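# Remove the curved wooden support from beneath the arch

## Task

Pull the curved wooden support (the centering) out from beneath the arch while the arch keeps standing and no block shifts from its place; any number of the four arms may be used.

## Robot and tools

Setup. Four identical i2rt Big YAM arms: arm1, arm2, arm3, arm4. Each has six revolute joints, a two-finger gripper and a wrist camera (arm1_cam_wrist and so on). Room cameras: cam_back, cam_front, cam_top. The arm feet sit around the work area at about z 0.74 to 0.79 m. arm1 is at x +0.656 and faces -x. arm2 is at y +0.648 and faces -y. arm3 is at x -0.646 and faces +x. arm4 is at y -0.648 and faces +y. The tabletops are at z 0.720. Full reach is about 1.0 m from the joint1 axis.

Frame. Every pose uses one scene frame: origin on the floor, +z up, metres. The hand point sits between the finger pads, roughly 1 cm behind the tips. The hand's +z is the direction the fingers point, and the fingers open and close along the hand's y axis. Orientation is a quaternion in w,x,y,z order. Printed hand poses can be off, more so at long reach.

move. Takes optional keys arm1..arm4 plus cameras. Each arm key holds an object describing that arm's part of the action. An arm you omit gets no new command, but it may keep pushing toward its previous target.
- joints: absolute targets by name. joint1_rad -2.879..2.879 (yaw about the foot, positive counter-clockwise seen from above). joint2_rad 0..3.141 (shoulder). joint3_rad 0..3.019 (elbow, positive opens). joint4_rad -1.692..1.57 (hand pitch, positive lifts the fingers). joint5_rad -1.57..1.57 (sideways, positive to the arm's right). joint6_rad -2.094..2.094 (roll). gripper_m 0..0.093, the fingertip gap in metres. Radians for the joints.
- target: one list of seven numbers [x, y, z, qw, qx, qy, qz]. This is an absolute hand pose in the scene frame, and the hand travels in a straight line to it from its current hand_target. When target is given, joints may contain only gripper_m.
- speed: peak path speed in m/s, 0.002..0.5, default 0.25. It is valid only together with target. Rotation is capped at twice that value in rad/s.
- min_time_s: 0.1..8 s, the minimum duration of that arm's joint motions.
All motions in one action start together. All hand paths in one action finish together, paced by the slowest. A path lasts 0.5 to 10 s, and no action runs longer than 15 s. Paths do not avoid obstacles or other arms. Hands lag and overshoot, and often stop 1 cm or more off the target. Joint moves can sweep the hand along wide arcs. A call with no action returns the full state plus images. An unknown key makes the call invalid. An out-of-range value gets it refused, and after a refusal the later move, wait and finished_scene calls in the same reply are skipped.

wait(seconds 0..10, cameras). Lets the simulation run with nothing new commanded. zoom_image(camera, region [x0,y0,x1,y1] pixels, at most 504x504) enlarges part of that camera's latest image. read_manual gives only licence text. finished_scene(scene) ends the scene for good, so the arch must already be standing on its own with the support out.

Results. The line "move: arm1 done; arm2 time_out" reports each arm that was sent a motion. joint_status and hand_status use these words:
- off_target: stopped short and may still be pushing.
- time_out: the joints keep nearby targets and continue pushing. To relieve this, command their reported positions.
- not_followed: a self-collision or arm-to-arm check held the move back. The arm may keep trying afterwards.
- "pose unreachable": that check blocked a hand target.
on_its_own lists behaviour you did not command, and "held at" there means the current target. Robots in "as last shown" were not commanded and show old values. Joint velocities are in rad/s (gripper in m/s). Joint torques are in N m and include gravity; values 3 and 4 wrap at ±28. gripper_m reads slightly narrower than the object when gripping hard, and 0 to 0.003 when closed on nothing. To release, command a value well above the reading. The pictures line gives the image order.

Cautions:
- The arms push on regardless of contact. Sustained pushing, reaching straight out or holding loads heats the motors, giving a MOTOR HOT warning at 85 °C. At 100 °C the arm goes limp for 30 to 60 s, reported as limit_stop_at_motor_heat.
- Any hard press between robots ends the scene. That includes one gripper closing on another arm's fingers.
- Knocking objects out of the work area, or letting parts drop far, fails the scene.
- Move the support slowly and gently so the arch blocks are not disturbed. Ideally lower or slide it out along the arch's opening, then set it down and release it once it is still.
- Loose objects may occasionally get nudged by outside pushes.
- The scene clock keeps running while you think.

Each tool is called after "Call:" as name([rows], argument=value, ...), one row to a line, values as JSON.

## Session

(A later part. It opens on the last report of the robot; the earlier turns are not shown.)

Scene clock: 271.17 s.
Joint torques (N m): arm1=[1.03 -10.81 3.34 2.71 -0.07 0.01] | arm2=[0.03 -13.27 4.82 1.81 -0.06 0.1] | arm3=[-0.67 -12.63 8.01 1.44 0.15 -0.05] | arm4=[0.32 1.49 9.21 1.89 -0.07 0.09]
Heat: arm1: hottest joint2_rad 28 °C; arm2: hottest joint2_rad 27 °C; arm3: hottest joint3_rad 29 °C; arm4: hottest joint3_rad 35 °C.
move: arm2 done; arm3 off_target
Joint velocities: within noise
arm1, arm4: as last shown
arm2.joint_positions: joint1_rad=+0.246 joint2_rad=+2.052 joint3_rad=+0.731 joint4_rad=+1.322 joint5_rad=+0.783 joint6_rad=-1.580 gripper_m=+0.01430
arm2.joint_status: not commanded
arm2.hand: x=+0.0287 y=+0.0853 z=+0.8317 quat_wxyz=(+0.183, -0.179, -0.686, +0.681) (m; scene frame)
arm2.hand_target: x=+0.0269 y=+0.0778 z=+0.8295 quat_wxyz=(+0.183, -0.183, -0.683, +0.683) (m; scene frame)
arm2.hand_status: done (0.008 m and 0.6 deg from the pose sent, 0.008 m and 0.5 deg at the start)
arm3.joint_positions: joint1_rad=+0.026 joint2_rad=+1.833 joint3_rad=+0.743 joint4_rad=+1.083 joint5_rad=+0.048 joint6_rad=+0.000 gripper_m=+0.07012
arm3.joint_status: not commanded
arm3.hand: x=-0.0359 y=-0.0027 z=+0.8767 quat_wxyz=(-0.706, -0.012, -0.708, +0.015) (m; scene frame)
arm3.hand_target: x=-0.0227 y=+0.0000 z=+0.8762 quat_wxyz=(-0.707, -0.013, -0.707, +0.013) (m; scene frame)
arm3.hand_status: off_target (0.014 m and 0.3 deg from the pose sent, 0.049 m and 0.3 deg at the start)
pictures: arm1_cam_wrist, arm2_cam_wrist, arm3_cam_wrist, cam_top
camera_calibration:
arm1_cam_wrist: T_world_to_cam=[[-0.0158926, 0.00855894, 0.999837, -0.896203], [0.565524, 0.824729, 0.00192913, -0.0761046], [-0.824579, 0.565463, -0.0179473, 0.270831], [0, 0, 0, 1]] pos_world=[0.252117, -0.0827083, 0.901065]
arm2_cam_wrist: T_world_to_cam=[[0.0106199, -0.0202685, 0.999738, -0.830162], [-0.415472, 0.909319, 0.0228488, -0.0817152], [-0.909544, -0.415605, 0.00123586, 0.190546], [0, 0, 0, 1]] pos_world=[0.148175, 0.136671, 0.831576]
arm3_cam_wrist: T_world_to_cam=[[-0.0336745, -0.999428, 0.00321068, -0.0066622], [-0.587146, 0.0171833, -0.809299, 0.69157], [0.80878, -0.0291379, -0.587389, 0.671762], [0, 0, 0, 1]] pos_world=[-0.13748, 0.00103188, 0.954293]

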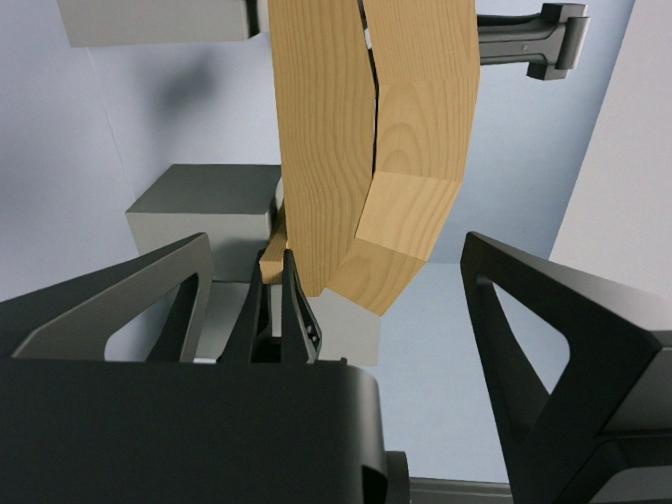

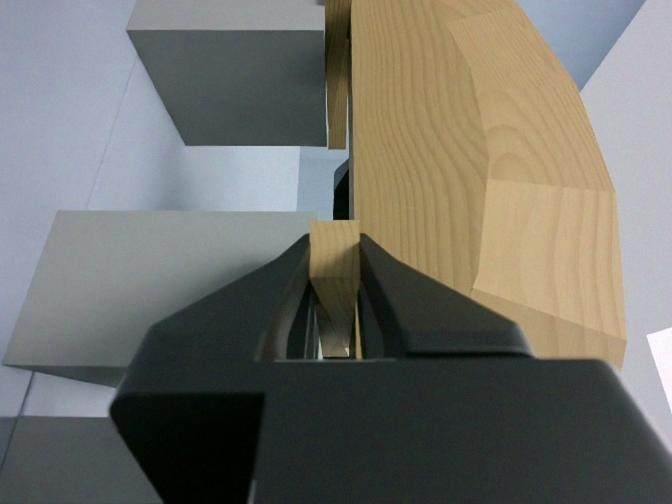

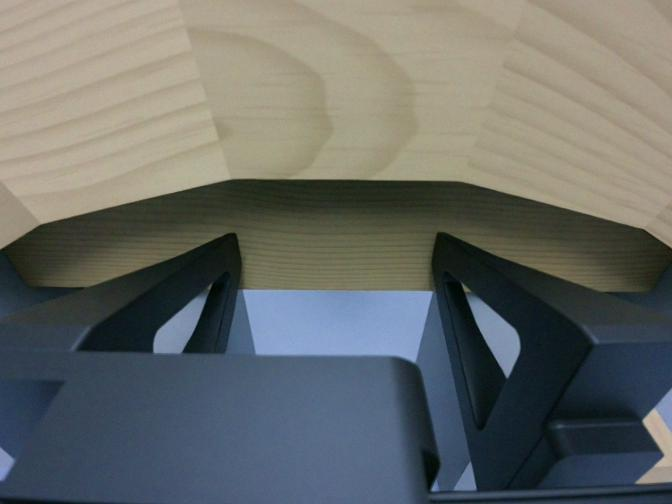

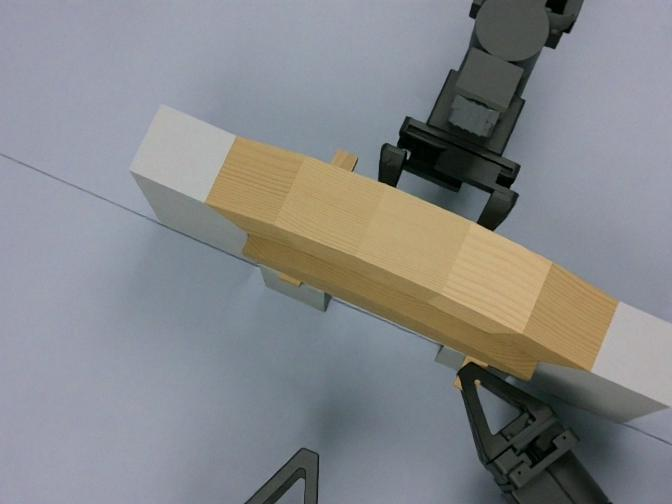

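Call:
zoom_image(camera="cam_top", region=[400, 300, 580, 440])

Call:
move(arm3={"target": [-0.009, 0.0, 0.876, 0.707, 0.01296, 0.707, -0.01296], "speed": 0.03}, cameras=["arm2_cam_wrist", "arm1_cam_wrist", "cam_top"])

Call:
zoom_image(camera="cam_top", region=[400, 300, 580, 440])

Scaled by 2.800 from the camera's 672x504 image, which has a finer 960x720 frame.

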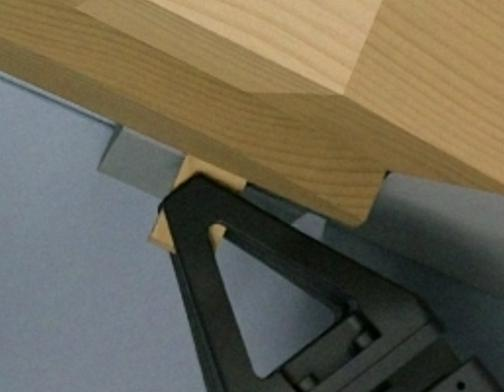

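Scene clock: 280.67 s.
Joint torques (N m): arm1=[1.03 -10.7 3.36 2.73 -0.07 -0.02] | arm2=[0.03 -13.27 4.75 1.92 0.29 0.11] | arm3=[-0.15 -11.81 8.76 1.36 0.11 -0.03] | arm4=[0.26 1.49 9.2 1.91 -0.07 0.09]
Heat: arm1: hottest joint2_rad 28 °C; arm2: hottest joint2_rad 27 °C; arm3: hottest joint3_rad 29 °C; arm4: hottest joint3_rad 35 °C.
move: arm3 off_target
Joint velocities: within noise
arm1, arm4: as last shown
arm2.joint_positions: joint1_rad=+0.247 joint2_rad=+2.052 joint3_rad=+0.731 joint4_rad=+1.322 joint5_rad=+0.775 joint6_rad=-1.580 gripper_m=+0.01430
arm2.joint_status: not commanded
arm2.hand: x=+0.0306 y=+0.0846 z=+0.8315 quat_wxyz=(+0.180, -0.176, -0.687, +0.682) (m; scene frame)
arm2.hand_target: x=+0.0269 y=+0.0778 z=+0.8294 quat_wxyz=(+0.183, -0.183, -0.683, +0.683) (m; scene frame)
arm2.hand_status: not commanded
arm3.joint_positions: joint1_rad=+0.026 joint2_rad=+1.849 joint3_rad=+0.772 joint4_rad=+1.066 joint5_rad=+0.048 joint6_rad=+0.000 gripper_m=+0.07012
arm3.joint_status: not commanded
arm3.hand: x=-0.0259 y=-0.0026 z=+0.8756 quat_wxyz=(-0.705, -0.012, -0.709, +0.015) (m; scene frame)
arm3.hand_target: x=-0.0100 y=+0.0000 z=+0.8761 quat_wxyz=(-0.707, -0.013, -0.707, +0.013) (m; scene frame)
arm3.hand_status: off_target (0.017 m and 0.5 deg from the pose sent, 0.027 m and 0.3 deg at the start)
pictures: arm1_cam_wrist, arm2_cam_wrist, cam_top
camera_calibration:
arm1_cam_wrist: T_world_to_cam=[[-0.0158926, 0.00855894, 0.999837, -0.896203], [0.565524, 0.824729, 0.00192913, -0.0761046], [-0.824579, 0.565463, -0.0179473, 0.270831], [0, 0, 0, 1]] pos_world=[0.252117, -0.0827083, 0.901065]
arm2_cam_wrist: T_world_to_cam=[[0.0108578, -0.0204761, 0.999731, -0.829968], [-0.424482, 0.905141, 0.0231489, -0.0799576], [-0.905371, -0.424619, 0.00113616, 0.192714], [0, 0, 0, 1]] pos_world=[0.149549, 0.137208, 0.831377]

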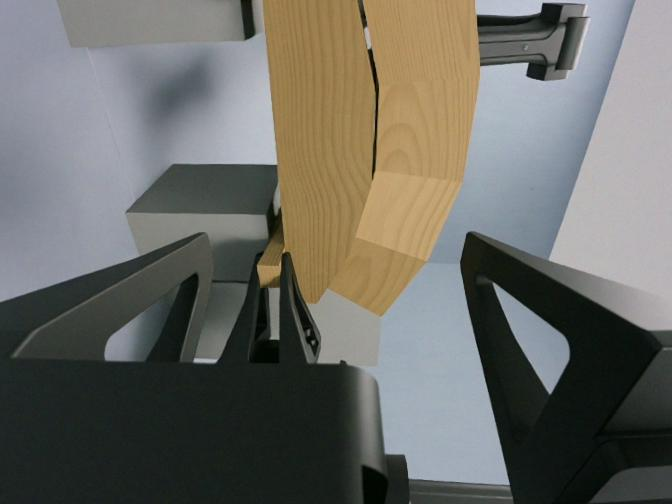

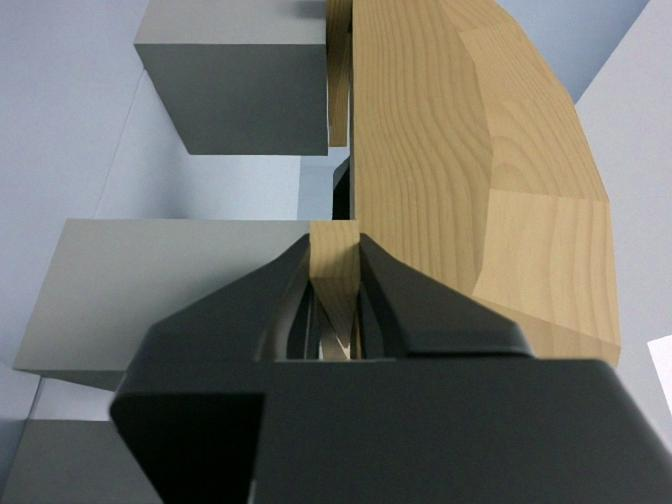

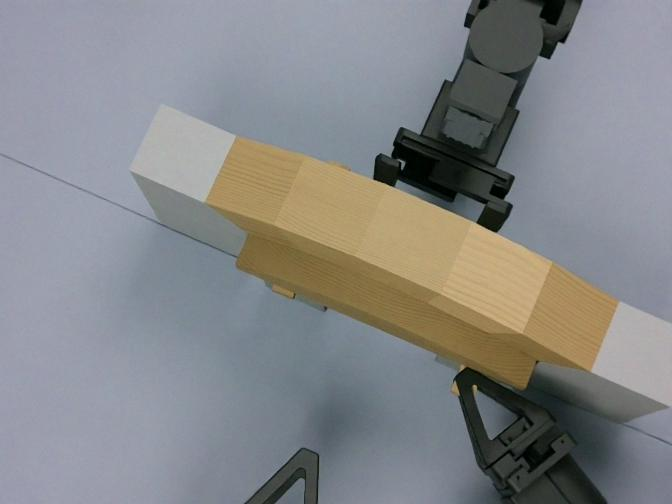

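Scaled by 2.800 from the camera's 672x504 image, which has a finer 960x720 frame.

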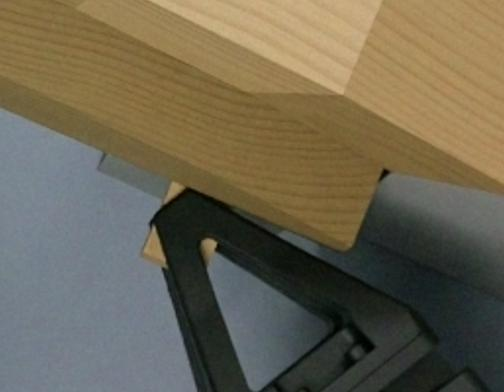

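Call:
move(arm1={"target": [0.085, -0.008, 0.887, 0.4943, -0.4943, -0.5056, 0.5056], "speed": 0.15}, cameras=["arm1_cam_wrist", "cam_front"])

Scene clock: 303.40 s.
Joint torques (N m): arm1=[1.32 -12.57 6.05 1.65 -0.05 -0.01] | arm2=[0.03 -13.1 4.72 1.87 0.29 0.1] | arm3=[-0.15 -12.28 8.46 1.33 0.12 -0.05] | arm4=[0.32 1.49 9.21 1.91 -0.07 0.09]
Heat: arm1: hottest joint2_rad 28 °C; arm2: hottest joint2_rad 27 °C; arm3: hottest joint3_rad 29 °C; arm4: hottest joint3_rad 35 °C.
move: arm1 done
Joint velocities: within noise
arm1.joint_positions: joint1_rad=+0.010 joint2_rad=+1.904 joint3_rad=+0.609 joint4_rad=+1.295 joint5_rad=-0.013 joint6_rad=-1.571 gripper_m=+0.08514
arm1.joint_status: not commanded
arm1.hand: x=+0.0942 y=-0.0116 z=+0.8872 quat_wxyz=(+0.490, -0.496, -0.505, +0.508) (m; scene frame)
arm1.hand_target: x=+0.0853 y=-0.0080 z=+0.8870 quat_wxyz=(+0.494, -0.494, -0.506, +0.506) (m; scene frame)
arm1.hand_status: done (0.010 m and 0.6 deg from the pose sent, 0.065 m and 1.6 deg at the start)
arm2, arm3, arm4: as last shown
pictures: arm1_cam_wrist, cam_front
camera_calibration:
arm1_cam_wrist: T_world_to_cam=[[-0.00253722, -0.00227838, 0.999994, -0.887521], [0.552237, 0.833681, 0.00330061, -0.0417752], [-0.833683, 0.552242, -0.00085702, 0.212898], [0, 0, 0, 1]] pos_world=[0.198308, -0.0847663, 0.887836]

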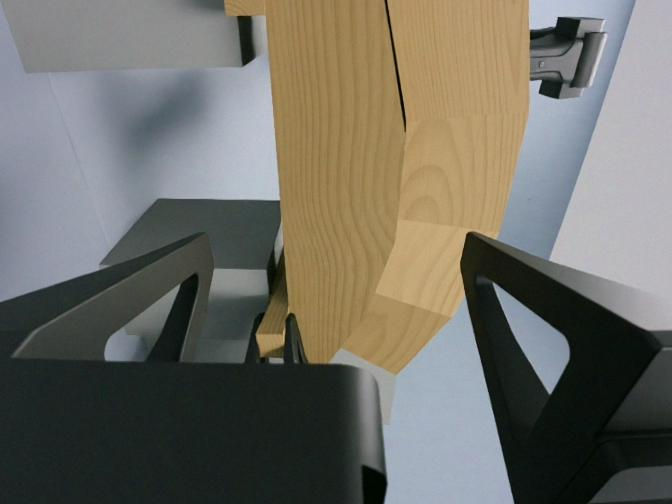

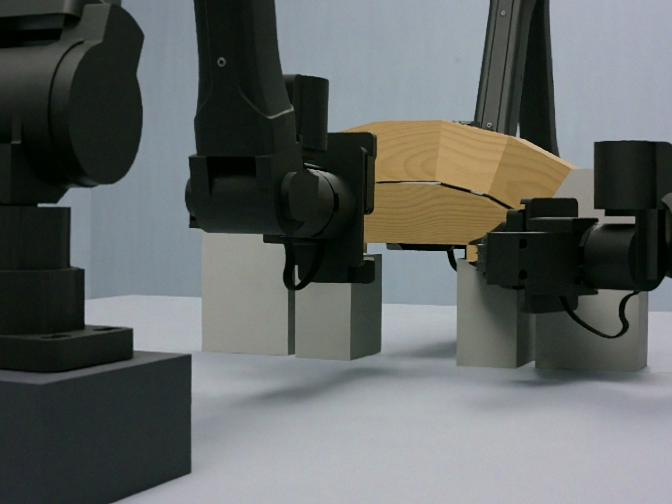

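Call:
move(arm1={"target": [0.033, -0.0062, 0.8905, 0.4943, -0.4943, -0.5056, 0.5056], "speed": 0.12}, cameras=["arm1_cam_wrist", "cam_top"])

Call:
zoom_image(camera="cam_top", region=[250, 220, 550, 440])

Scene clock: 334.37 s.
Joint torques (N m): arm1=[1.08 -14.33 7.15 1.58 -0.07 -0.02] | arm2=[0.09 -13.39 4.81 1.85 0.28 0.1] | arm3=[0.15 -12.81 8.54 1.36 0.1 -0.06] | arm4=[0.26 1.49 9.21 1.91 -0.07 0.09]
Heat: arm1: hottest joint2_rad 29 °C; arm2: hottest joint2_rad 27 °C; arm3: hottest joint3_rad 29 °C; arm4: hottest joint3_rad 35 °C.
move: arm1 off_target
Joint velocities: within noise
arm1.joint_positions: joint1_rad=+0.007 joint2_rad=+1.950 joint3_rad=+0.753 joint4_rad=+1.193 joint5_rad=-0.018 joint6_rad=-1.571 gripper_m=+0.08514
arm1.joint_status: not commanded
arm1.hand: x=+0.0433 y=-0.0117 z=+0.8893 quat_wxyz=(+0.489, -0.497, -0.506, +0.508) (m; scene frame)
arm1.hand_target: x=+0.0334 y=-0.0062 z=+0.8906 quat_wxyz=(+0.494, -0.494, -0.506, +0.506) (m; scene frame)
arm1.hand_status: off_target (0.012 m and 0.8 deg from the pose sent, 0.061 m and 0.6 deg at the start)
arm2, arm3, arm4: as last shown
pictures: arm1_cam_wrist, cam_top
camera_calibration:
arm1_cam_wrist: T_world_to_cam=[[-0.0056119, -0.00238044, 0.999981, -0.8897], [0.550331, 0.834931, 0.00507601, -0.0150953], [-0.834928, 0.550349, -0.00337552, 0.172702], [0, 0, 0, 1]] pos_world=[0.147509, -0.0845611, 0.890343]

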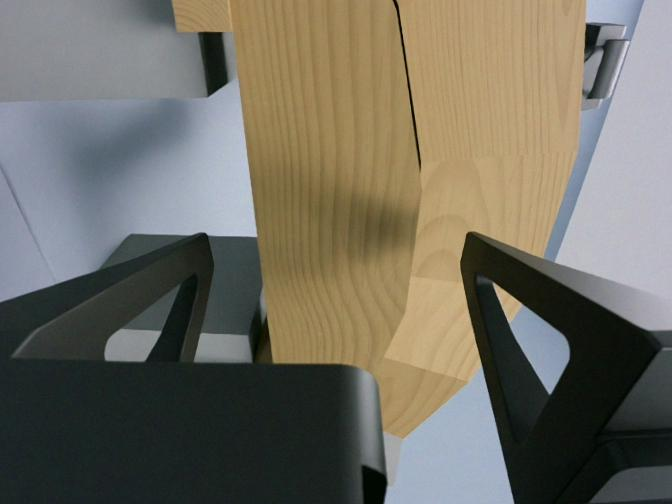

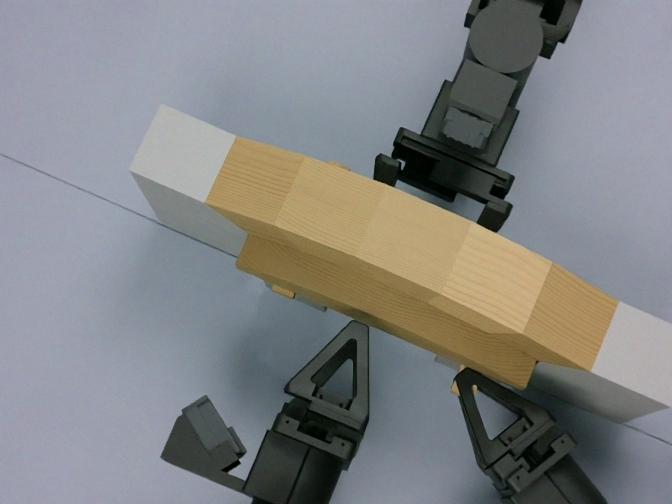

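Scaled by 1.680 from the camera's 672x504 image, which has a finer 960x720 frame.

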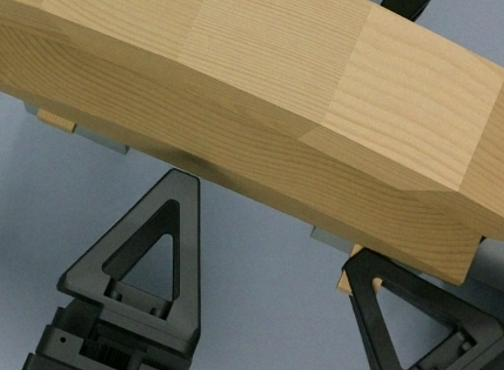

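Call:
move(arm1={"target": [-0.001, -0.0075, 0.892, 0.4943, -0.4943, -0.5056, 0.5056], "speed": 0.06}, cameras=["arm1_cam_wrist", "cam_top", "cam_front"])

Call:
zoom_image(camera="cam_top", region=[250, 220, 550, 440])

Scene clock: 355.83 s.
Joint torques (N m): arm1=[1.26 -15.09 7.87 1.63 0.02 0] | arm2=[0.03 -13.27 4.77 1.85 0.3 0.1] | arm3=[-0.21 -12.28 8.51 1.29 0.09 -0.08] | arm4=[0.26 1.49 9.21 1.91 -0.07 0.09]
Heat: arm1: hottest joint2_rad 29 °C; arm2: hottest joint2_rad 28 °C; arm3: hottest joint3_rad 29 °C; arm4: hottest joint3_rad 35 °C.
move: arm1 off_target
Joint velocities: within noise
arm1.joint_positions: joint1_rad=+0.007 joint2_rad=+1.987 joint3_rad=+0.851 joint4_rad=+1.131 joint5_rad=-0.018 joint6_rad=-1.571 gripper_m=+0.08514
arm1.joint_status: not commanded
arm1.hand: x=+0.0100 y=-0.0121 z=+0.8902 quat_wxyz=(+0.488, -0.497, -0.507, +0.508) (m; scene frame)
arm1.hand_target: x=-0.0005 y=-0.0075 z=+0.8922 quat_wxyz=(+0.494, -0.494, -0.506, +0.506) (m; scene frame)
arm1.hand_status: off_target (0.012 m and 0.8 deg from the pose sent, 0.045 m and 0.8 deg at the start)
arm2, arm3: as last shown
arm4.joint_positions: joint1_rad=+0.622 joint2_rad=+0.624 joint3_rad=+1.374 joint4_rad=-1.360 joint5_rad=+0.027 joint6_rad=-0.505 gripper_m=+0.09396
arm4.joint_status: not commanded
arm4.hand: x=-0.1300 y=-0.4569 z=+1.3041 quat_wxyz=(-0.306, +0.867, -0.183, -0.347) (m; scene frame)
arm4.hand_target: x=-0.1285 y=-0.4586 z=+1.3185 quat_wxyz=(-0.316, +0.860, -0.182, -0.358) (m; scene frame)
arm4.hand_status: not commanded
pictures: arm1_cam_wrist, cam_front, cam_top
camera_calibration:
arm1_cam_wrist: T_world_to_cam=[[-0.00713749, -0.00231875, 0.999972, -0.890803], [0.550313, 0.834938, 0.00586404, 0.00280384], [-0.834928, 0.55034, -0.00468332, 0.146372], [0, 0, 0, 1]] pos_world=[0.114309, -0.0849611, 0.891447]

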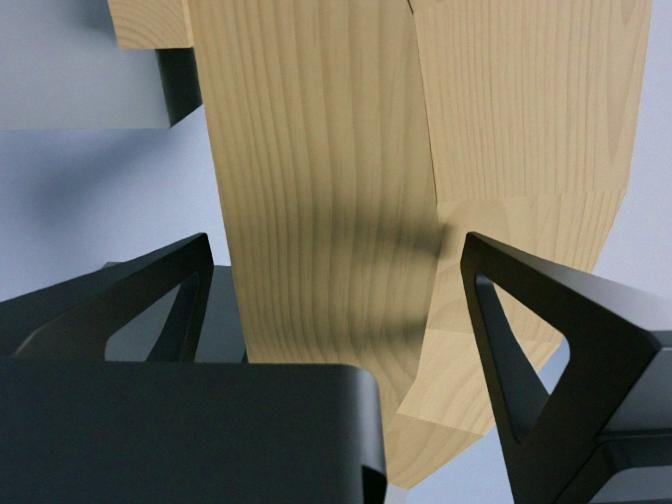

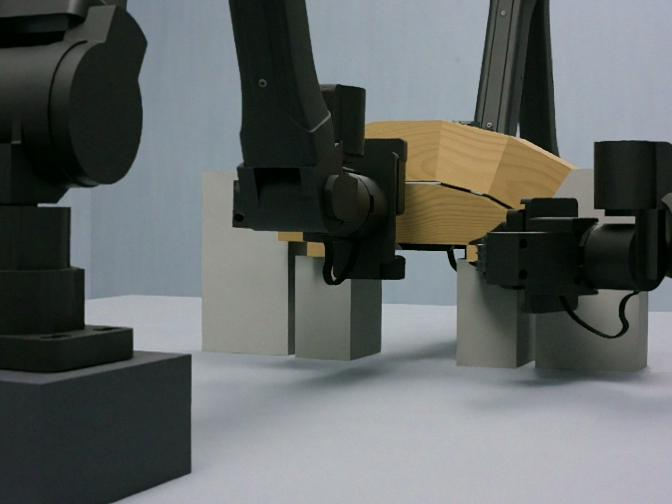

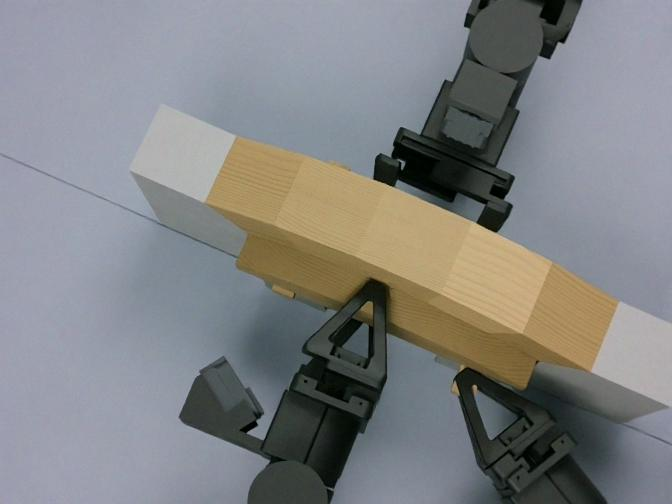

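Scaled by 1.680 from the camera's 672x504 image, which has a finer 960x720 frame.

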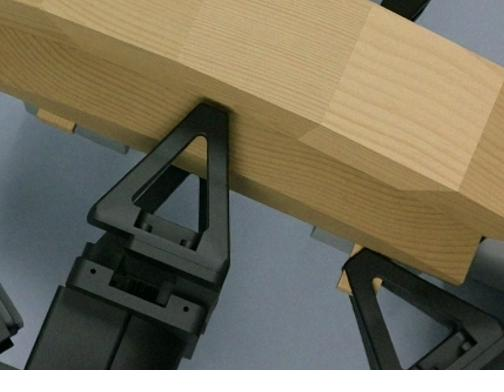

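Call:
move(arm1={"joints": {"gripper_m": 0.066}}, cameras=["arm1_cam_wrist"])

Scene clock: 364.77 s.
Joint torques (N m): arm1=[1.2 -15.56 7.83 1.62 0.03 -0.01] | arm2=[0.21 -13.16 4.79 1.85 0.28 0.1] | arm3=[0.15 -12.63 8.54 1.4 0.16 -0.02] | arm4=[0.26 1.49 9.21 1.91 -0.07 0.09]
Heat: arm1: hottest joint2_rad 29 °C; arm2: hottest joint2_rad 28 °C; arm3: hottest joint3_rad 29 °C; arm4: hottest joint3_rad 35 °C.
move: arm1 done
Joint velocities: within noise
arm1.joint_positions: joint1_rad=+0.007 joint2_rad=+1.987 joint3_rad=+0.851 joint4_rad=+1.131 joint5_rad=-0.018 joint6_rad=-1.571 gripper_m=+0.06621
arm1.joint_status: all done
arm1.hand: x=+0.0099 y=-0.0121 z=+0.8904 quat_wxyz=(+0.488, -0.497, -0.507, +0.508) (m; scene frame)
arm1.hand_target: x=-0.0006 y=-0.0075 z=+0.8923 quat_wxyz=(+0.494, -0.494, -0.505, +0.506) (m; scene frame)
arm1.hand_status: not commanded
arm2, arm3, arm4: as last shown
pictures: arm1_cam_wrist
camera_calibration:
arm1_cam_wrist: T_world_to_cam=[[-0.00677701, -0.00232047, 0.999974, -0.890947], [0.550318, 0.834936, 0.0056671, 0.00308833], [-0.834928, 0.550342, -0.00438138, 0.145937], [0, 0, 0, 1]] pos_world=[0.114109, -0.0849611, 0.891546]

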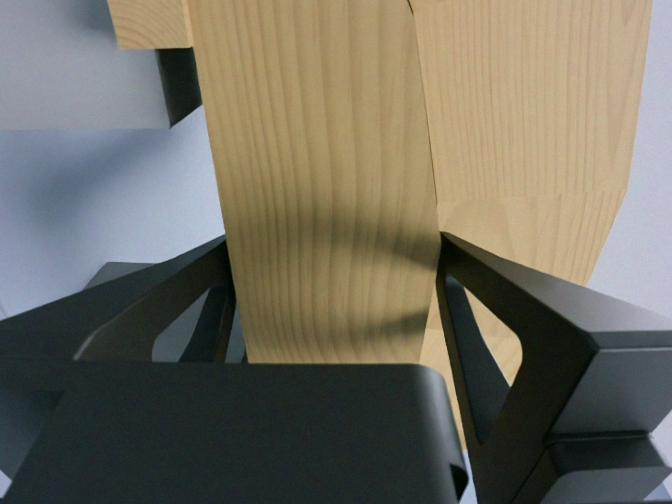

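Call:
move(arm1={"joints": {"gripper_m": 0.061}})

Call:
move(arm1={"joints": {"gripper_m": 0.053}}, cameras=["arm1_cam_wrist", "cam_front"])

Scene clock: 370.90 s.
Joint torques (N m): arm1=[1.32 -15.33 7.87 1.63 0.03 0] | arm2=[-0.03 -13.33 4.75 1.83 0.3 0.1] | arm3=[-0.44 -12.4 8.61 1.54 0.12 -0.06] | arm4=[0.26 1.49 9.2 1.92 -0.07 0.09]
Heat: arm1: hottest joint2_rad 29 °C; arm2: hottest joint2_rad 28 °C; arm3: hottest joint3_rad 29 °C; arm4: hottest joint3_rad 35 °C.
move: arm1 done
Joint velocities: within noise
arm1.joint_positions: joint1_rad=+0.007 joint2_rad=+1.988 joint3_rad=+0.851 joint4_rad=+1.131 joint5_rad=-0.018 joint6_rad=-1.571 gripper_m=+0.06122
arm1.joint_status: all done
arm1.hand: x=+0.0099 y=-0.0121 z=+0.8899 quat_wxyz=(+0.488, -0.497, -0.507, +0.508) (m; scene frame)
arm1.hand_target: x=-0.0006 y=-0.0075 z=+0.8921 quat_wxyz=(+0.494, -0.494, -0.506, +0.506) (m; scene frame)
arm1.hand_status: not commanded
arm2, arm3, arm4: as last shown
arm2.hand_target: x=+0.0268 y=+0.0778 z=+0.8294 quat_wxyz=(+0.183, -0.183, -0.683, +0.683) (m; scene frame)
pictures: none

Scene clock: 371.30 s.
Joint torques (N m): arm1=[1.2 -15.38 7.86 1.63 0.03 0] | arm2=[-0.09 -13.16 4.72 1.85 0.3 0.1] | arm3=[-0.26 -12.51 8.65 1.21 0.11 -0.05] | arm4=[0.32 1.55 9.21 1.91 -0.07 0.09]
Heat: arm1: hottest joint2_rad 29 °C; arm2: hottest joint2_rad 28 °C; arm3: hottest joint3_rad 29 °C; arm4: hottest joint3_rad 35 °C.
move: arm1 off_target
Joint velocities: within noise
arm1.joint_positions: joint1_rad=+0.007 joint2_rad=+1.988 joint3_rad=+0.851 joint4_rad=+1.130 joint5_rad=-0.018 joint6_rad=-1.571 gripper_m=+0.05863
arm1.joint_status: gripper_m off_target (ended at +0.05865, target +0.05300)
arm1.hand: x=+0.0100 y=-0.0121 z=+0.8895 quat_wxyz=(+0.488, -0.497, -0.507, +0.507) (m; scene frame)
arm1.hand_target: x=-0.0006 y=-0.0075 z=+0.8922 quat_wxyz=(+0.494, -0.494, -0.506, +0.506) (m; scene frame)
arm1.hand_status: not commanded
arm2.joint_positions: joint1_rad=+0.247 joint2_rad=+2.052 joint3_rad=+0.731 joint4_rad=+1.322 joint5_rad=+0.774 joint6_rad=-1.580 gripper_m=+0.01430
arm2.joint_status: not commanded
arm2.hand: x=+0.0309 y=+0.0846 z=+0.8315 quat_wxyz=(+0.180, -0.176, -0.687, +0.682) (m; scene frame)
arm2.hand_target: x=+0.0271 y=+0.0778 z=+0.8294 quat_wxyz=(+0.183, -0.183, -0.683, +0.683) (m; scene frame)
arm2.hand_status: not commanded
arm3, arm4: as last shown
pictures: arm1_cam_wrist, cam_front
camera_calibration:
arm1_cam_wrist: T_world_to_cam=[[-0.00863691, -0.00275531, 0.999959, -0.890061], [0.550288, 0.834945, 0.00705361, 0.00180559], [-0.83493, 0.550326, -0.00569513, 0.147187], [0, 0, 0, 1]] pos_world=[0.11421, -0.0849608, 0.89085]

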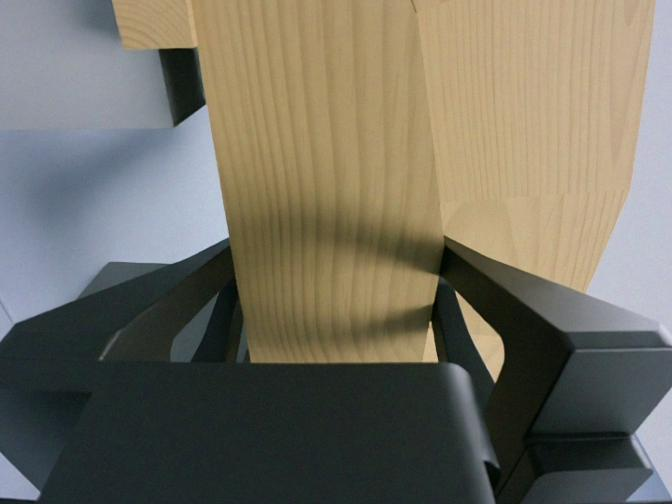

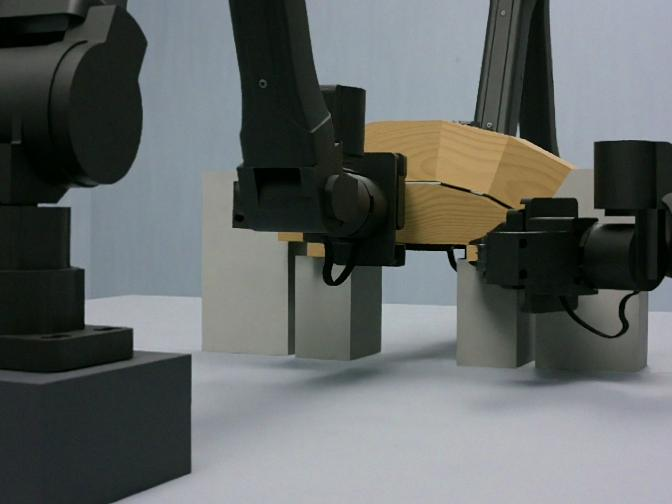

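Call:
move(arm3={"target": [-0.14, -0.003, 0.872, 0.707, 0.01296, 0.707, -0.01296], "speed": 0.15})

Call:
move(arm3={"target": [-0.18, -0.088, 0.852, 0.707, 0.01296, 0.707, -0.01296], "speed": 0.2, "joints": {"gripper_m": 0.05}}, cameras=["arm3_cam_wrist"])

Call:
zoom_image(camera="arm3_cam_wrist", region=[230, 100, 450, 265])

Scene clock: 389.20 s.
Joint torques (N m): arm1=[1.2 -15.62 7.76 1.68 0.02 0] | arm2=[-0.03 -13.33 4.77 1.81 0.27 0.1] | arm3=[-0.21 -11.28 3.59 2.5 -0.05 -0.05] | arm4=[0.32 1.49 9.21 1.91 -0.07 0.09]
Heat: arm1: hottest joint2_rad 30 °C; arm2: hottest joint2_rad 28 °C; arm3: hottest joint3_rad 29 °C; arm4: hottest joint3_rad 35 °C.
move: arm3 done
Joint velocities: within noise
arm1.joint_positions: joint1_rad=+0.007 joint2_rad=+1.989 joint3_rad=+0.852 joint4_rad=+1.130 joint5_rad=-0.018 joint6_rad=-1.571 gripper_m=+0.05863
arm1.joint_status: not commanded
arm1.hand: x=+0.0097 y=-0.0121 z=+0.8896 quat_wxyz=(+0.488, -0.497, -0.507, +0.507) (m; scene frame)
arm1.hand_target: x=-0.0005 y=-0.0075 z=+0.8922 quat_wxyz=(+0.494, -0.494, -0.506, +0.506) (m; scene frame)
arm1.hand_status: not commanded
arm2, arm4: as last shown
arm2.joint_positions: joint1_rad=+0.247 joint2_rad=+2.052 joint3_rad=+0.731 joint4_rad=+1.322 joint5_rad=+0.775 joint6_rad=-1.580 gripper_m=+0.01430
arm2.hand: x=+0.0308 y=+0.0846 z=+0.8315 quat_wxyz=(+0.180, -0.176, -0.687, +0.682) (m; scene frame)
arm3.joint_positions: joint1_rad=+0.026 joint2_rad=+1.705 joint3_rad=+0.457 joint4_rad=+1.231 joint5_rad=+0.048 joint6_rad=+0.000 gripper_m=+0.07012
arm3.joint_status: not commanded
arm3.hand: x=-0.1373 y=-0.0036 z=+0.8683 quat_wxyz=(-0.702, -0.012, -0.712, +0.016) (m; scene frame)
arm3.hand_target: x=-0.1399 y=-0.0030 z=+0.8721 quat_wxyz=(-0.707, -0.013, -0.707, +0.013) (m; scene frame)
arm3.hand_status: done (0.005 m and 0.8 deg from the pose sent, 0.114 m and 0.5 deg at the start)
pictures: none

Scene clock: 390.47 s.
Joint torques (N m): arm1=[1.26 -15.62 7.77 1.66 0.04 0] | arm2=[-0.15 -13.16 4.75 1.84 0.27 0.1] | arm3=[-1.32 -9.23 2.86 2.44 -0.05 -0.08] | arm4=[0.32 1.49 9.21 1.92 -0.07 0.08]
Heat: arm1: hottest joint2_rad 30 °C; arm2: hottest joint2_rad 28 °C; arm3: hottest joint3_rad 29 °C; arm4: hottest joint3_rad 35 °C.
move: arm3 done
Joint velocities: within noise
arm1, arm2, arm4: as last shown
arm3.joint_positions: joint1_rad=-0.250 joint2_rad=+1.741 joint3_rad=+0.377 joint4_rad=+1.365 joint5_rad=-0.234 joint6_rad=+0.000 gripper_m=+0.05012
arm3.joint_status: all done
arm3.hand: x=-0.1776 y=-0.0862 z=+0.8572 quat_wxyz=(-0.709, -0.010, -0.705, +0.013) (m; scene frame)
arm3.hand_target: x=-0.1801 y=-0.0878 z=+0.8520 quat_wxyz=(-0.707, -0.013, -0.707, +0.013) (m; scene frame)
arm3.hand_status: done (0.006 m and 0.4 deg from the pose sent, 0.096 m and 0.8 deg at the start)
pictures: arm3_cam_wrist
camera_calibration:
arm3_cam_wrist: T_world_to_cam=[[-0.0279459, -0.999604, 0.00323613, -0.0937925], [-0.580125, 0.0135819, -0.814414, 0.599316], [0.814048, -0.0246369, -0.580275, 0.767701], [0, 0, 0, 1]] pos_world=[-0.279888, -0.0829815, 0.933872]

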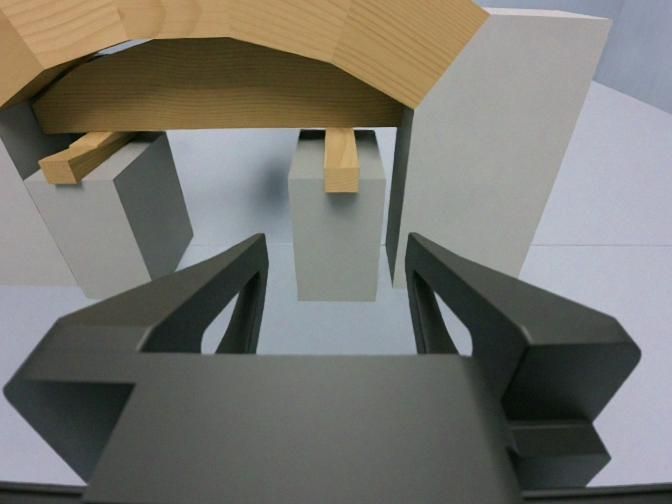

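Scaled by 2.291 from the camera's 672x504 image, which has a finer 960x720 frame.

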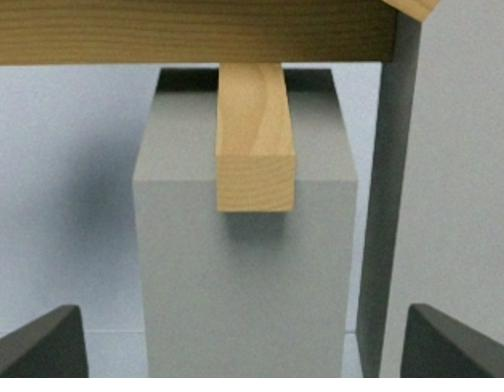

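Call:
zoom_image(camera="arm3_cam_wrist", region=[0, 0, 500, 200])

Call:
move(arm3={"target": [-0.128, -0.092, 0.842, 0.707, 0.01296, 0.707, -0.01296], "speed": 0.12}, cameras=["arm3_cam_wrist", "cam_back"])

Call:
zoom_image(camera="cam_back", region=[180, 180, 540, 360])

Scaled by 1.008 from the camera's 672x504 image, which has a finer 960x720 frame.

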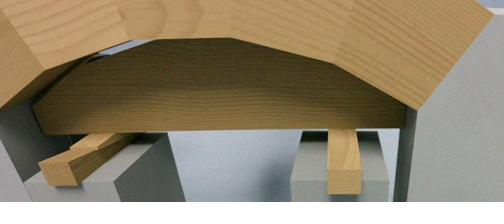

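Scene clock: 426.10 s.
Joint torques (N m): arm1=[1.14 -15.62 7.79 1.66 0.04 0] | arm2=[-0.03 -13.16 4.7 1.89 0.27 0.1] | arm3=[-0.09 -10.64 5.12 1.5 0.2 -0.05] | arm4=[0.26 1.49 9.21 1.91 -0.07 0.08]
Heat: arm1: hottest joint2_rad 30 °C; arm2: hottest joint2_rad 28 °C; arm3: hottest joint3_rad 28 °C; arm4: hottest joint3_rad 35 °C.
move: arm3 done
Joint velocities: within noise
arm1, arm2, arm4: as last shown
arm3.joint_positions: joint1_rad=-0.233 joint2_rad=+1.831 joint3_rad=+0.492 joint4_rad=+1.340 joint5_rad=-0.211 joint6_rad=+0.000 gripper_m=+0.05012
arm3.joint_status: not commanded
arm3.hand: x=-0.1364 y=-0.0925 z=+0.8456 quat_wxyz=(-0.708, -0.012, -0.706, +0.015) (m; scene frame)
arm3.hand_target: x=-0.1283 y=-0.0920 z=+0.8421 quat_wxyz=(-0.707, -0.013, -0.707, +0.013) (m; scene frame)
arm3.hand_status: done (0.009 m and 0.4 deg from the pose sent, 0.052 m and 0.4 deg at the start)
pictures: arm3_cam_wrist, cam_back
camera_calibration:
arm3_cam_wrist: T_world_to_cam=[[-0.0337534, -0.999426, 0.00288358, -0.0993301], [-0.581215, 0.0172819, -0.813566, 0.613275], [0.813049, -0.0291366, -0.581465, 0.72773], [0, 0, 0, 1]] pos_world=[-0.238588, -0.0886681, 0.922376]

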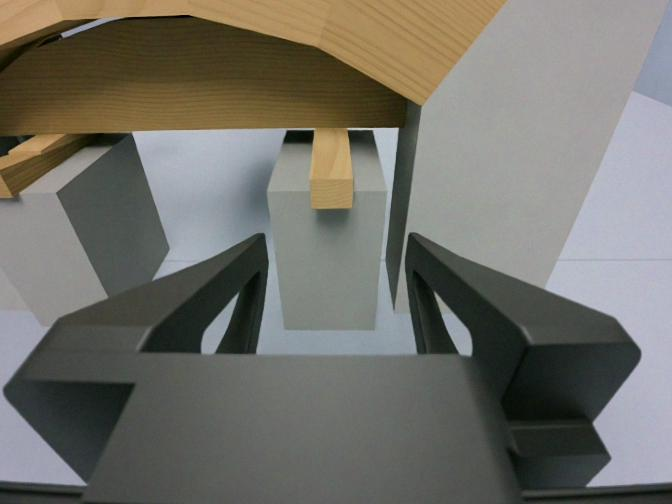

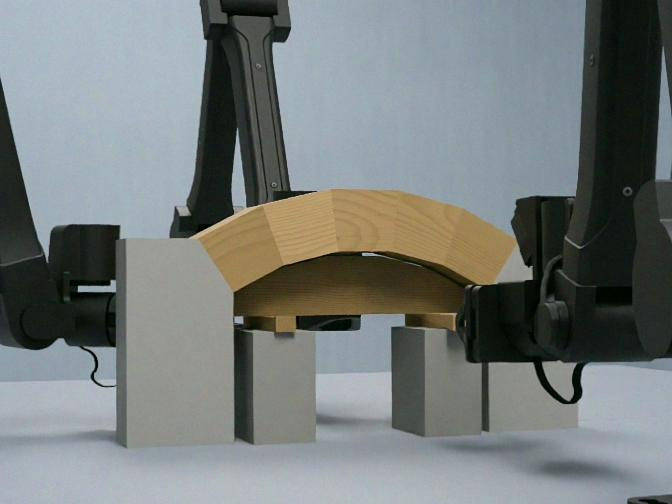

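Scaled by 1.400 from the camera's 672x504 image, which has a finer 960x720 frame.

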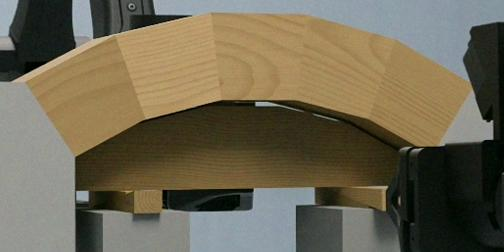

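Call:
move(arm3={"target": [-0.073, -0.0915, 0.841, 0.707, 0.01296, 0.707, -0.01296], "speed": 0.06}, cameras=["arm3_cam_wrist"])

Scene clock: 441.70 s.
Joint torques (N m): arm1=[1.08 -15.5 7.77 1.68 0.03 0] | arm2=[0.21 -13.27 4.83 1.88 0.26 0.09] | arm3=[0.03 -11.93 5.78 1.65 0.16 -0.07] | arm4=[0.32 1.55 9.21 1.91 -0.07 0.09]
Heat: arm1: hottest joint2_rad 30 °C; arm2: hottest joint2_rad 28 °C; arm3: hottest joint3_rad 28 °C; arm4: hottest joint3_rad 35 °C.
move: arm3 done
Joint velocities: within noise
arm1, arm2, arm4: as last shown
arm3.joint_positions: joint1_rad=-0.200 joint2_rad=+1.889 joint3_rad=+0.638 joint4_rad=+1.250 joint5_rad=-0.178 joint6_rad=+0.000 gripper_m=+0.05012
arm3.joint_status: not commanded
arm3.hand: x=-0.0827 y=-0.0926 z=+0.8444 quat_wxyz=(-0.708, -0.013, -0.706, +0.015) (m; scene frame)
arm3.hand_target: x=-0.0734 y=-0.0913 z=+0.8409 quat_wxyz=(-0.707, -0.013, -0.707, +0.013) (m; scene frame)
arm3.hand_status: done (0.010 m and 0.3 deg from the pose sent, 0.064 m and 0.3 deg at the start)
pictures: arm3_cam_wrist
camera_calibration:
arm3_cam_wrist: T_world_to_cam=[[-0.0340397, -0.999417, 0.00254002, -0.0974433], [-0.582776, 0.0177843, -0.812438, 0.642595], [0.811919, -0.0291354, -0.583042, 0.684623], [0, 0, 0, 1]] pos_world=[-0.184686, -0.0888679, 0.92148]

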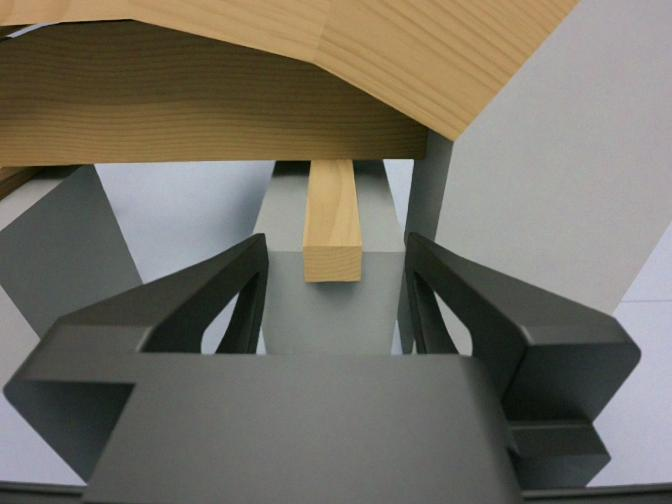

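Call:
move(arm3={"target": [-0.069, -0.089, 0.841, 0.707, 0.01296, 0.707, -0.01296], "speed": 0.05, "joints": {"gripper_m": 0.027}}, cameras=["arm3_cam_wrist"])

Call:
move(arm3={"joints": {"gripper_m": 0.014}}, cameras=["arm3_cam_wrist", "cam_top"])

Scene clock: 452.20 s.
Joint torques (N m): arm1=[1.2 -15.62 7.77 1.65 0.04 0] | arm2=[-0.09 -13.1 4.72 1.84 0.26 0.08] | arm3=[-0.21 -12.75 5.98 1.54 0.18 -0.07] | arm4=[0.26 1.49 9.21 1.92 -0.07 0.08]
Heat: arm1: hottest joint2_rad 30 °C; arm2: hottest joint2_rad 28 °C; arm3: hottest joint3_rad 28 °C; arm4: hottest joint3_rad 35 °C.
move: arm3 done
Joint velocities: within noise
arm1, arm2: as last shown
arm3.joint_positions: joint1_rad=-0.192 joint2_rad=+1.893 joint3_rad=+0.647 joint4_rad=+1.243 joint5_rad=-0.170 joint6_rad=+0.000 gripper_m=+0.02712
arm3.joint_status: all done
arm3.hand: x=-0.0787 y=-0.0902 z=+0.8445 quat_wxyz=(-0.708, -0.013, -0.706, +0.015) (m; scene frame)
arm3.hand_target: x=-0.0694 y=-0.0889 z=+0.8411 quat_wxyz=(-0.707, -0.013, -0.707, +0.013) (m; scene frame)
arm3.hand_status: done (0.010 m and 0.3 deg from the pose sent, 0.015 m and 0.3 deg at the start)
arm4.joint_positions: joint1_rad=+0.622 joint2_rad=+0.624 joint3_rad=+1.374 joint4_rad=-1.360 joint5_rad=+0.027 joint6_rad=-0.505 gripper_m=+0.09396
arm4.joint_status: not commanded
arm4.hand: x=-0.1300 y=-0.4569 z=+1.3041 quat_wxyz=(-0.306, +0.867, -0.183, -0.347) (m; scene frame)
arm4.hand_target: x=-0.1285 y=-0.4586 z=+1.3185 quat_wxyz=(-0.316, +0.860, -0.182, -0.358) (m; scene frame)
arm4.hand_status: not commanded
pictures: arm3_cam_wrist
camera_calibration:
arm3_cam_wrist: T_world_to_cam=[[-0.0340397, -0.999417, 0.00254002, -0.0949088], [-0.582776, 0.0177843, -0.812438, 0.644965], [0.811919, -0.0291354, -0.583042, 0.681503], [0, 0, 0, 1]] pos_world=[-0.180686, -0.0864679, 0.92158]

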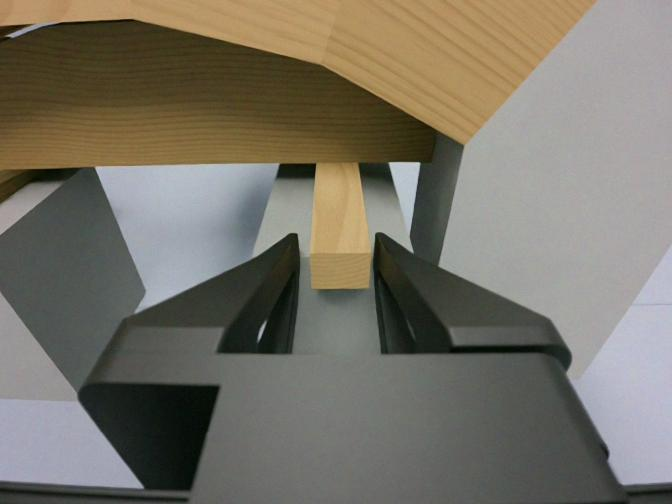

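Scene clock: 452.67 s.
Joint torques (N m): arm1=[1.26 -15.56 7.79 1.63 0.02 0] | arm2=[-0.15 -13.22 4.72 1.83 0.26 0.11] | arm3=[-0.38 -11.99 5.78 1.54 0.13 -0.06] | arm4=[0.32 1.44 9.22 1.92 -0.07 0.09]
Heat: arm1: hottest joint2_rad 30 °C; arm2: hottest joint2_rad 28 °C; arm3: hottest joint3_rad 28 °C; arm4: hottest joint3_rad 35 °C.
move: arm3 off_target
Joint velocities: within noise
arm1, arm2, arm4: as last shown
arm3.joint_positions: joint1_rad=-0.192 joint2_rad=+1.893 joint3_rad=+0.647 joint4_rad=+1.243 joint5_rad=-0.170 joint6_rad=+0.000 gripper_m=+0.01813
arm3.joint_status: gripper_m off_target (ended at +0.01815, target +0.01400)
arm3.hand: x=-0.0787 y=-0.0903 z=+0.8445 quat_wxyz=(-0.708, -0.013, -0.706, +0.015) (m; scene frame)
arm3.hand_target: x=-0.0694 y=-0.0890 z=+0.8411 quat_wxyz=(-0.707, -0.013, -0.707, +0.013) (m; scene frame)
arm3.hand_status: not commanded
pictures: arm3_cam_wrist, cam_top
camera_calibration:
arm3_cam_wrist: T_world_to_cam=[[-0.0344578, -0.999403, 0.00247123, -0.0949188], [-0.582761, 0.0180837, -0.812442, 0.644997], [0.811913, -0.0294351, -0.583036, 0.681471], [0, 0, 0, 1]] pos_world=[-0.180686, -0.0864669, 0.92158]

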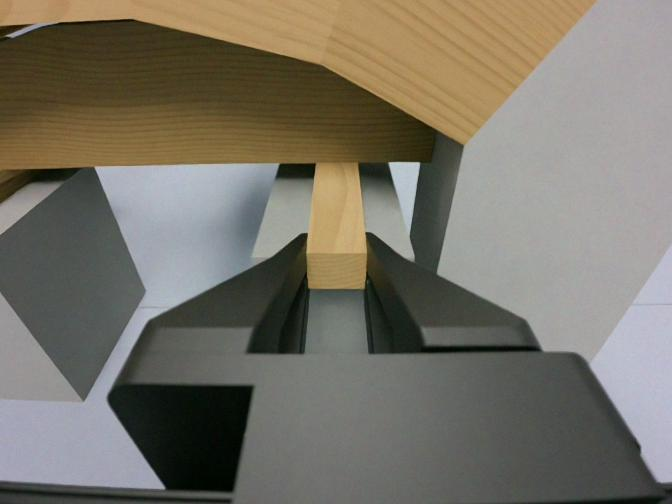

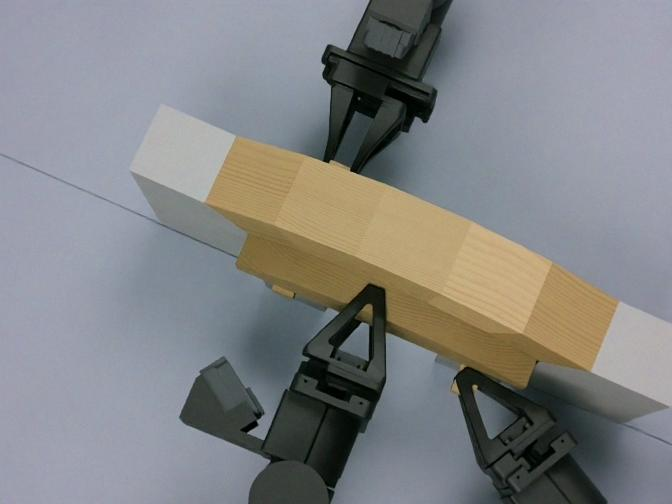

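Call:
move(arm2={"target": [0.069, 0.0795, 0.8285, -0.183, 0.183, 0.683, -0.683], "speed": 0.05}, cameras=["arm2_cam_wrist", "cam_top", "arm1_cam_wrist"])

Scene clock: 464.07 s.
Joint torques (N m): arm1=[1.26 -15.62 7.65 1.66 0.04 0.01] | arm2=[1.67 -13.1 5.22 1.39 0.09 0.09] | arm3=[0.26 -11.63 5.89 1.57 0.23 -0.08] | arm4=[0.32 1.49 9.21 1.91 -0.07 0.09]
Heat: arm1: hottest joint2_rad 30 °C; arm2: hottest joint2_rad 28 °C; arm3: hottest joint3_rad 28 °C; arm4: hottest joint3_rad 35 °C.
move: arm2 off_target
Joint velocities: within noise
arm1.joint_positions: joint1_rad=+0.007 joint2_rad=+1.990 joint3_rad=+0.853 joint4_rad=+1.130 joint5_rad=-0.018 joint6_rad=-1.572 gripper_m=+0.05863
arm1.joint_status: not commanded
arm1.hand: x=+0.0092 y=-0.0121 z=+0.8895 quat_wxyz=(+0.488, -0.497, -0.507, +0.507) (m; scene frame)
arm1.hand_target: x=-0.0006 y=-0.0075 z=+0.8922 quat_wxyz=(+0.494, -0.494, -0.506, +0.506) (m; scene frame)
arm1.hand_status: not commanded
arm2.joint_positions: joint1_rad=+0.322 joint2_rad=+2.063 joint3_rad=+0.755 joint4_rad=+1.314 joint5_rad=+0.872 joint6_rad=-1.580 gripper_m=+0.01430
arm2.joint_status: not commanded
arm2.hand: x=+0.0606 y=+0.0882 z=+0.8318 quat_wxyz=(+0.186, -0.185, -0.683, +0.682) (m; scene frame)
arm2.hand_target: x=+0.0690 y=+0.0799 z=+0.8286 quat_wxyz=(+0.183, -0.183, -0.683, +0.683) (m; scene frame)
arm2.hand_status: off_target (0.013 m and 0.5 deg from the pose sent, 0.039 m and 1.0 deg at the start)
arm3, arm4: as last shown
arm3.hand: x=-0.0787 y=-0.0903 z=+0.8443 quat_wxyz=(-0.708, -0.013, -0.706, +0.015) (m; scene frame)
arm3.hand_target: x=-0.0694 y=-0.0890 z=+0.8410 quat_wxyz=(-0.707, -0.013, -0.707, +0.013) (m; scene frame)
pictures: arm1_cam_wrist, arm2_cam_wrist, cam_top
camera_calibration:
arm1_cam_wrist: T_world_to_cam=[[-0.0078364, -0.00353557, 0.999963, -0.890027], [0.550291, 0.834941, 0.00726456, 0.00205858], [-0.834936, 0.550328, -0.00459734, 0.14554], [0, 0, 0, 1]] pos_world=[0.11341, -0.0849605, 0.890649]
arm2_cam_wrist: T_world_to_cam=[[0.00829875, -0.0147545, 0.999857, -0.831012], [-0.403997, 0.914605, 0.0168496, -0.0673322], [-0.914722, -0.404079, 0.00162929, 0.219756], [0, 0, 0, 1]] pos_world=[0.18071, 0.13812, 0.831669]

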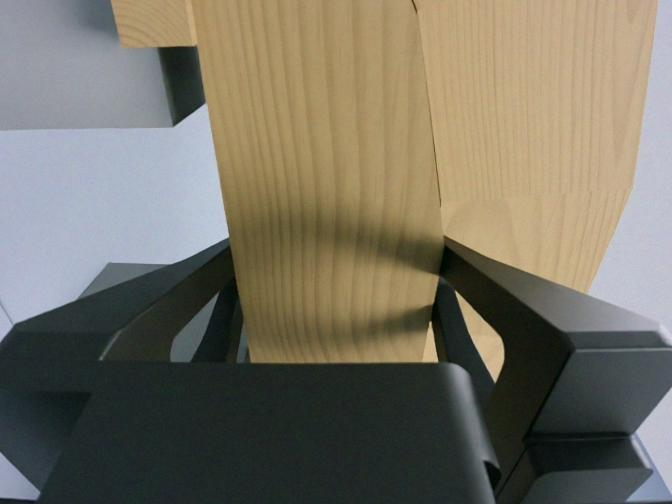

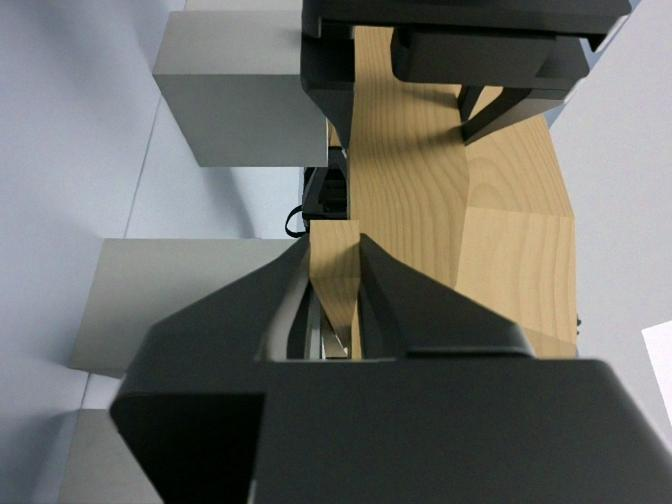

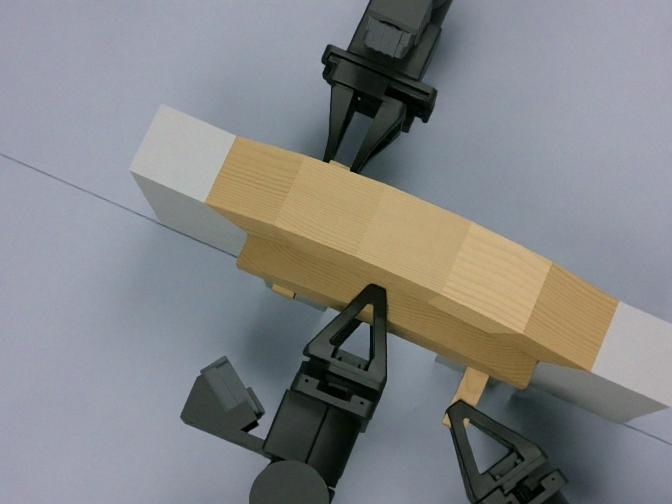

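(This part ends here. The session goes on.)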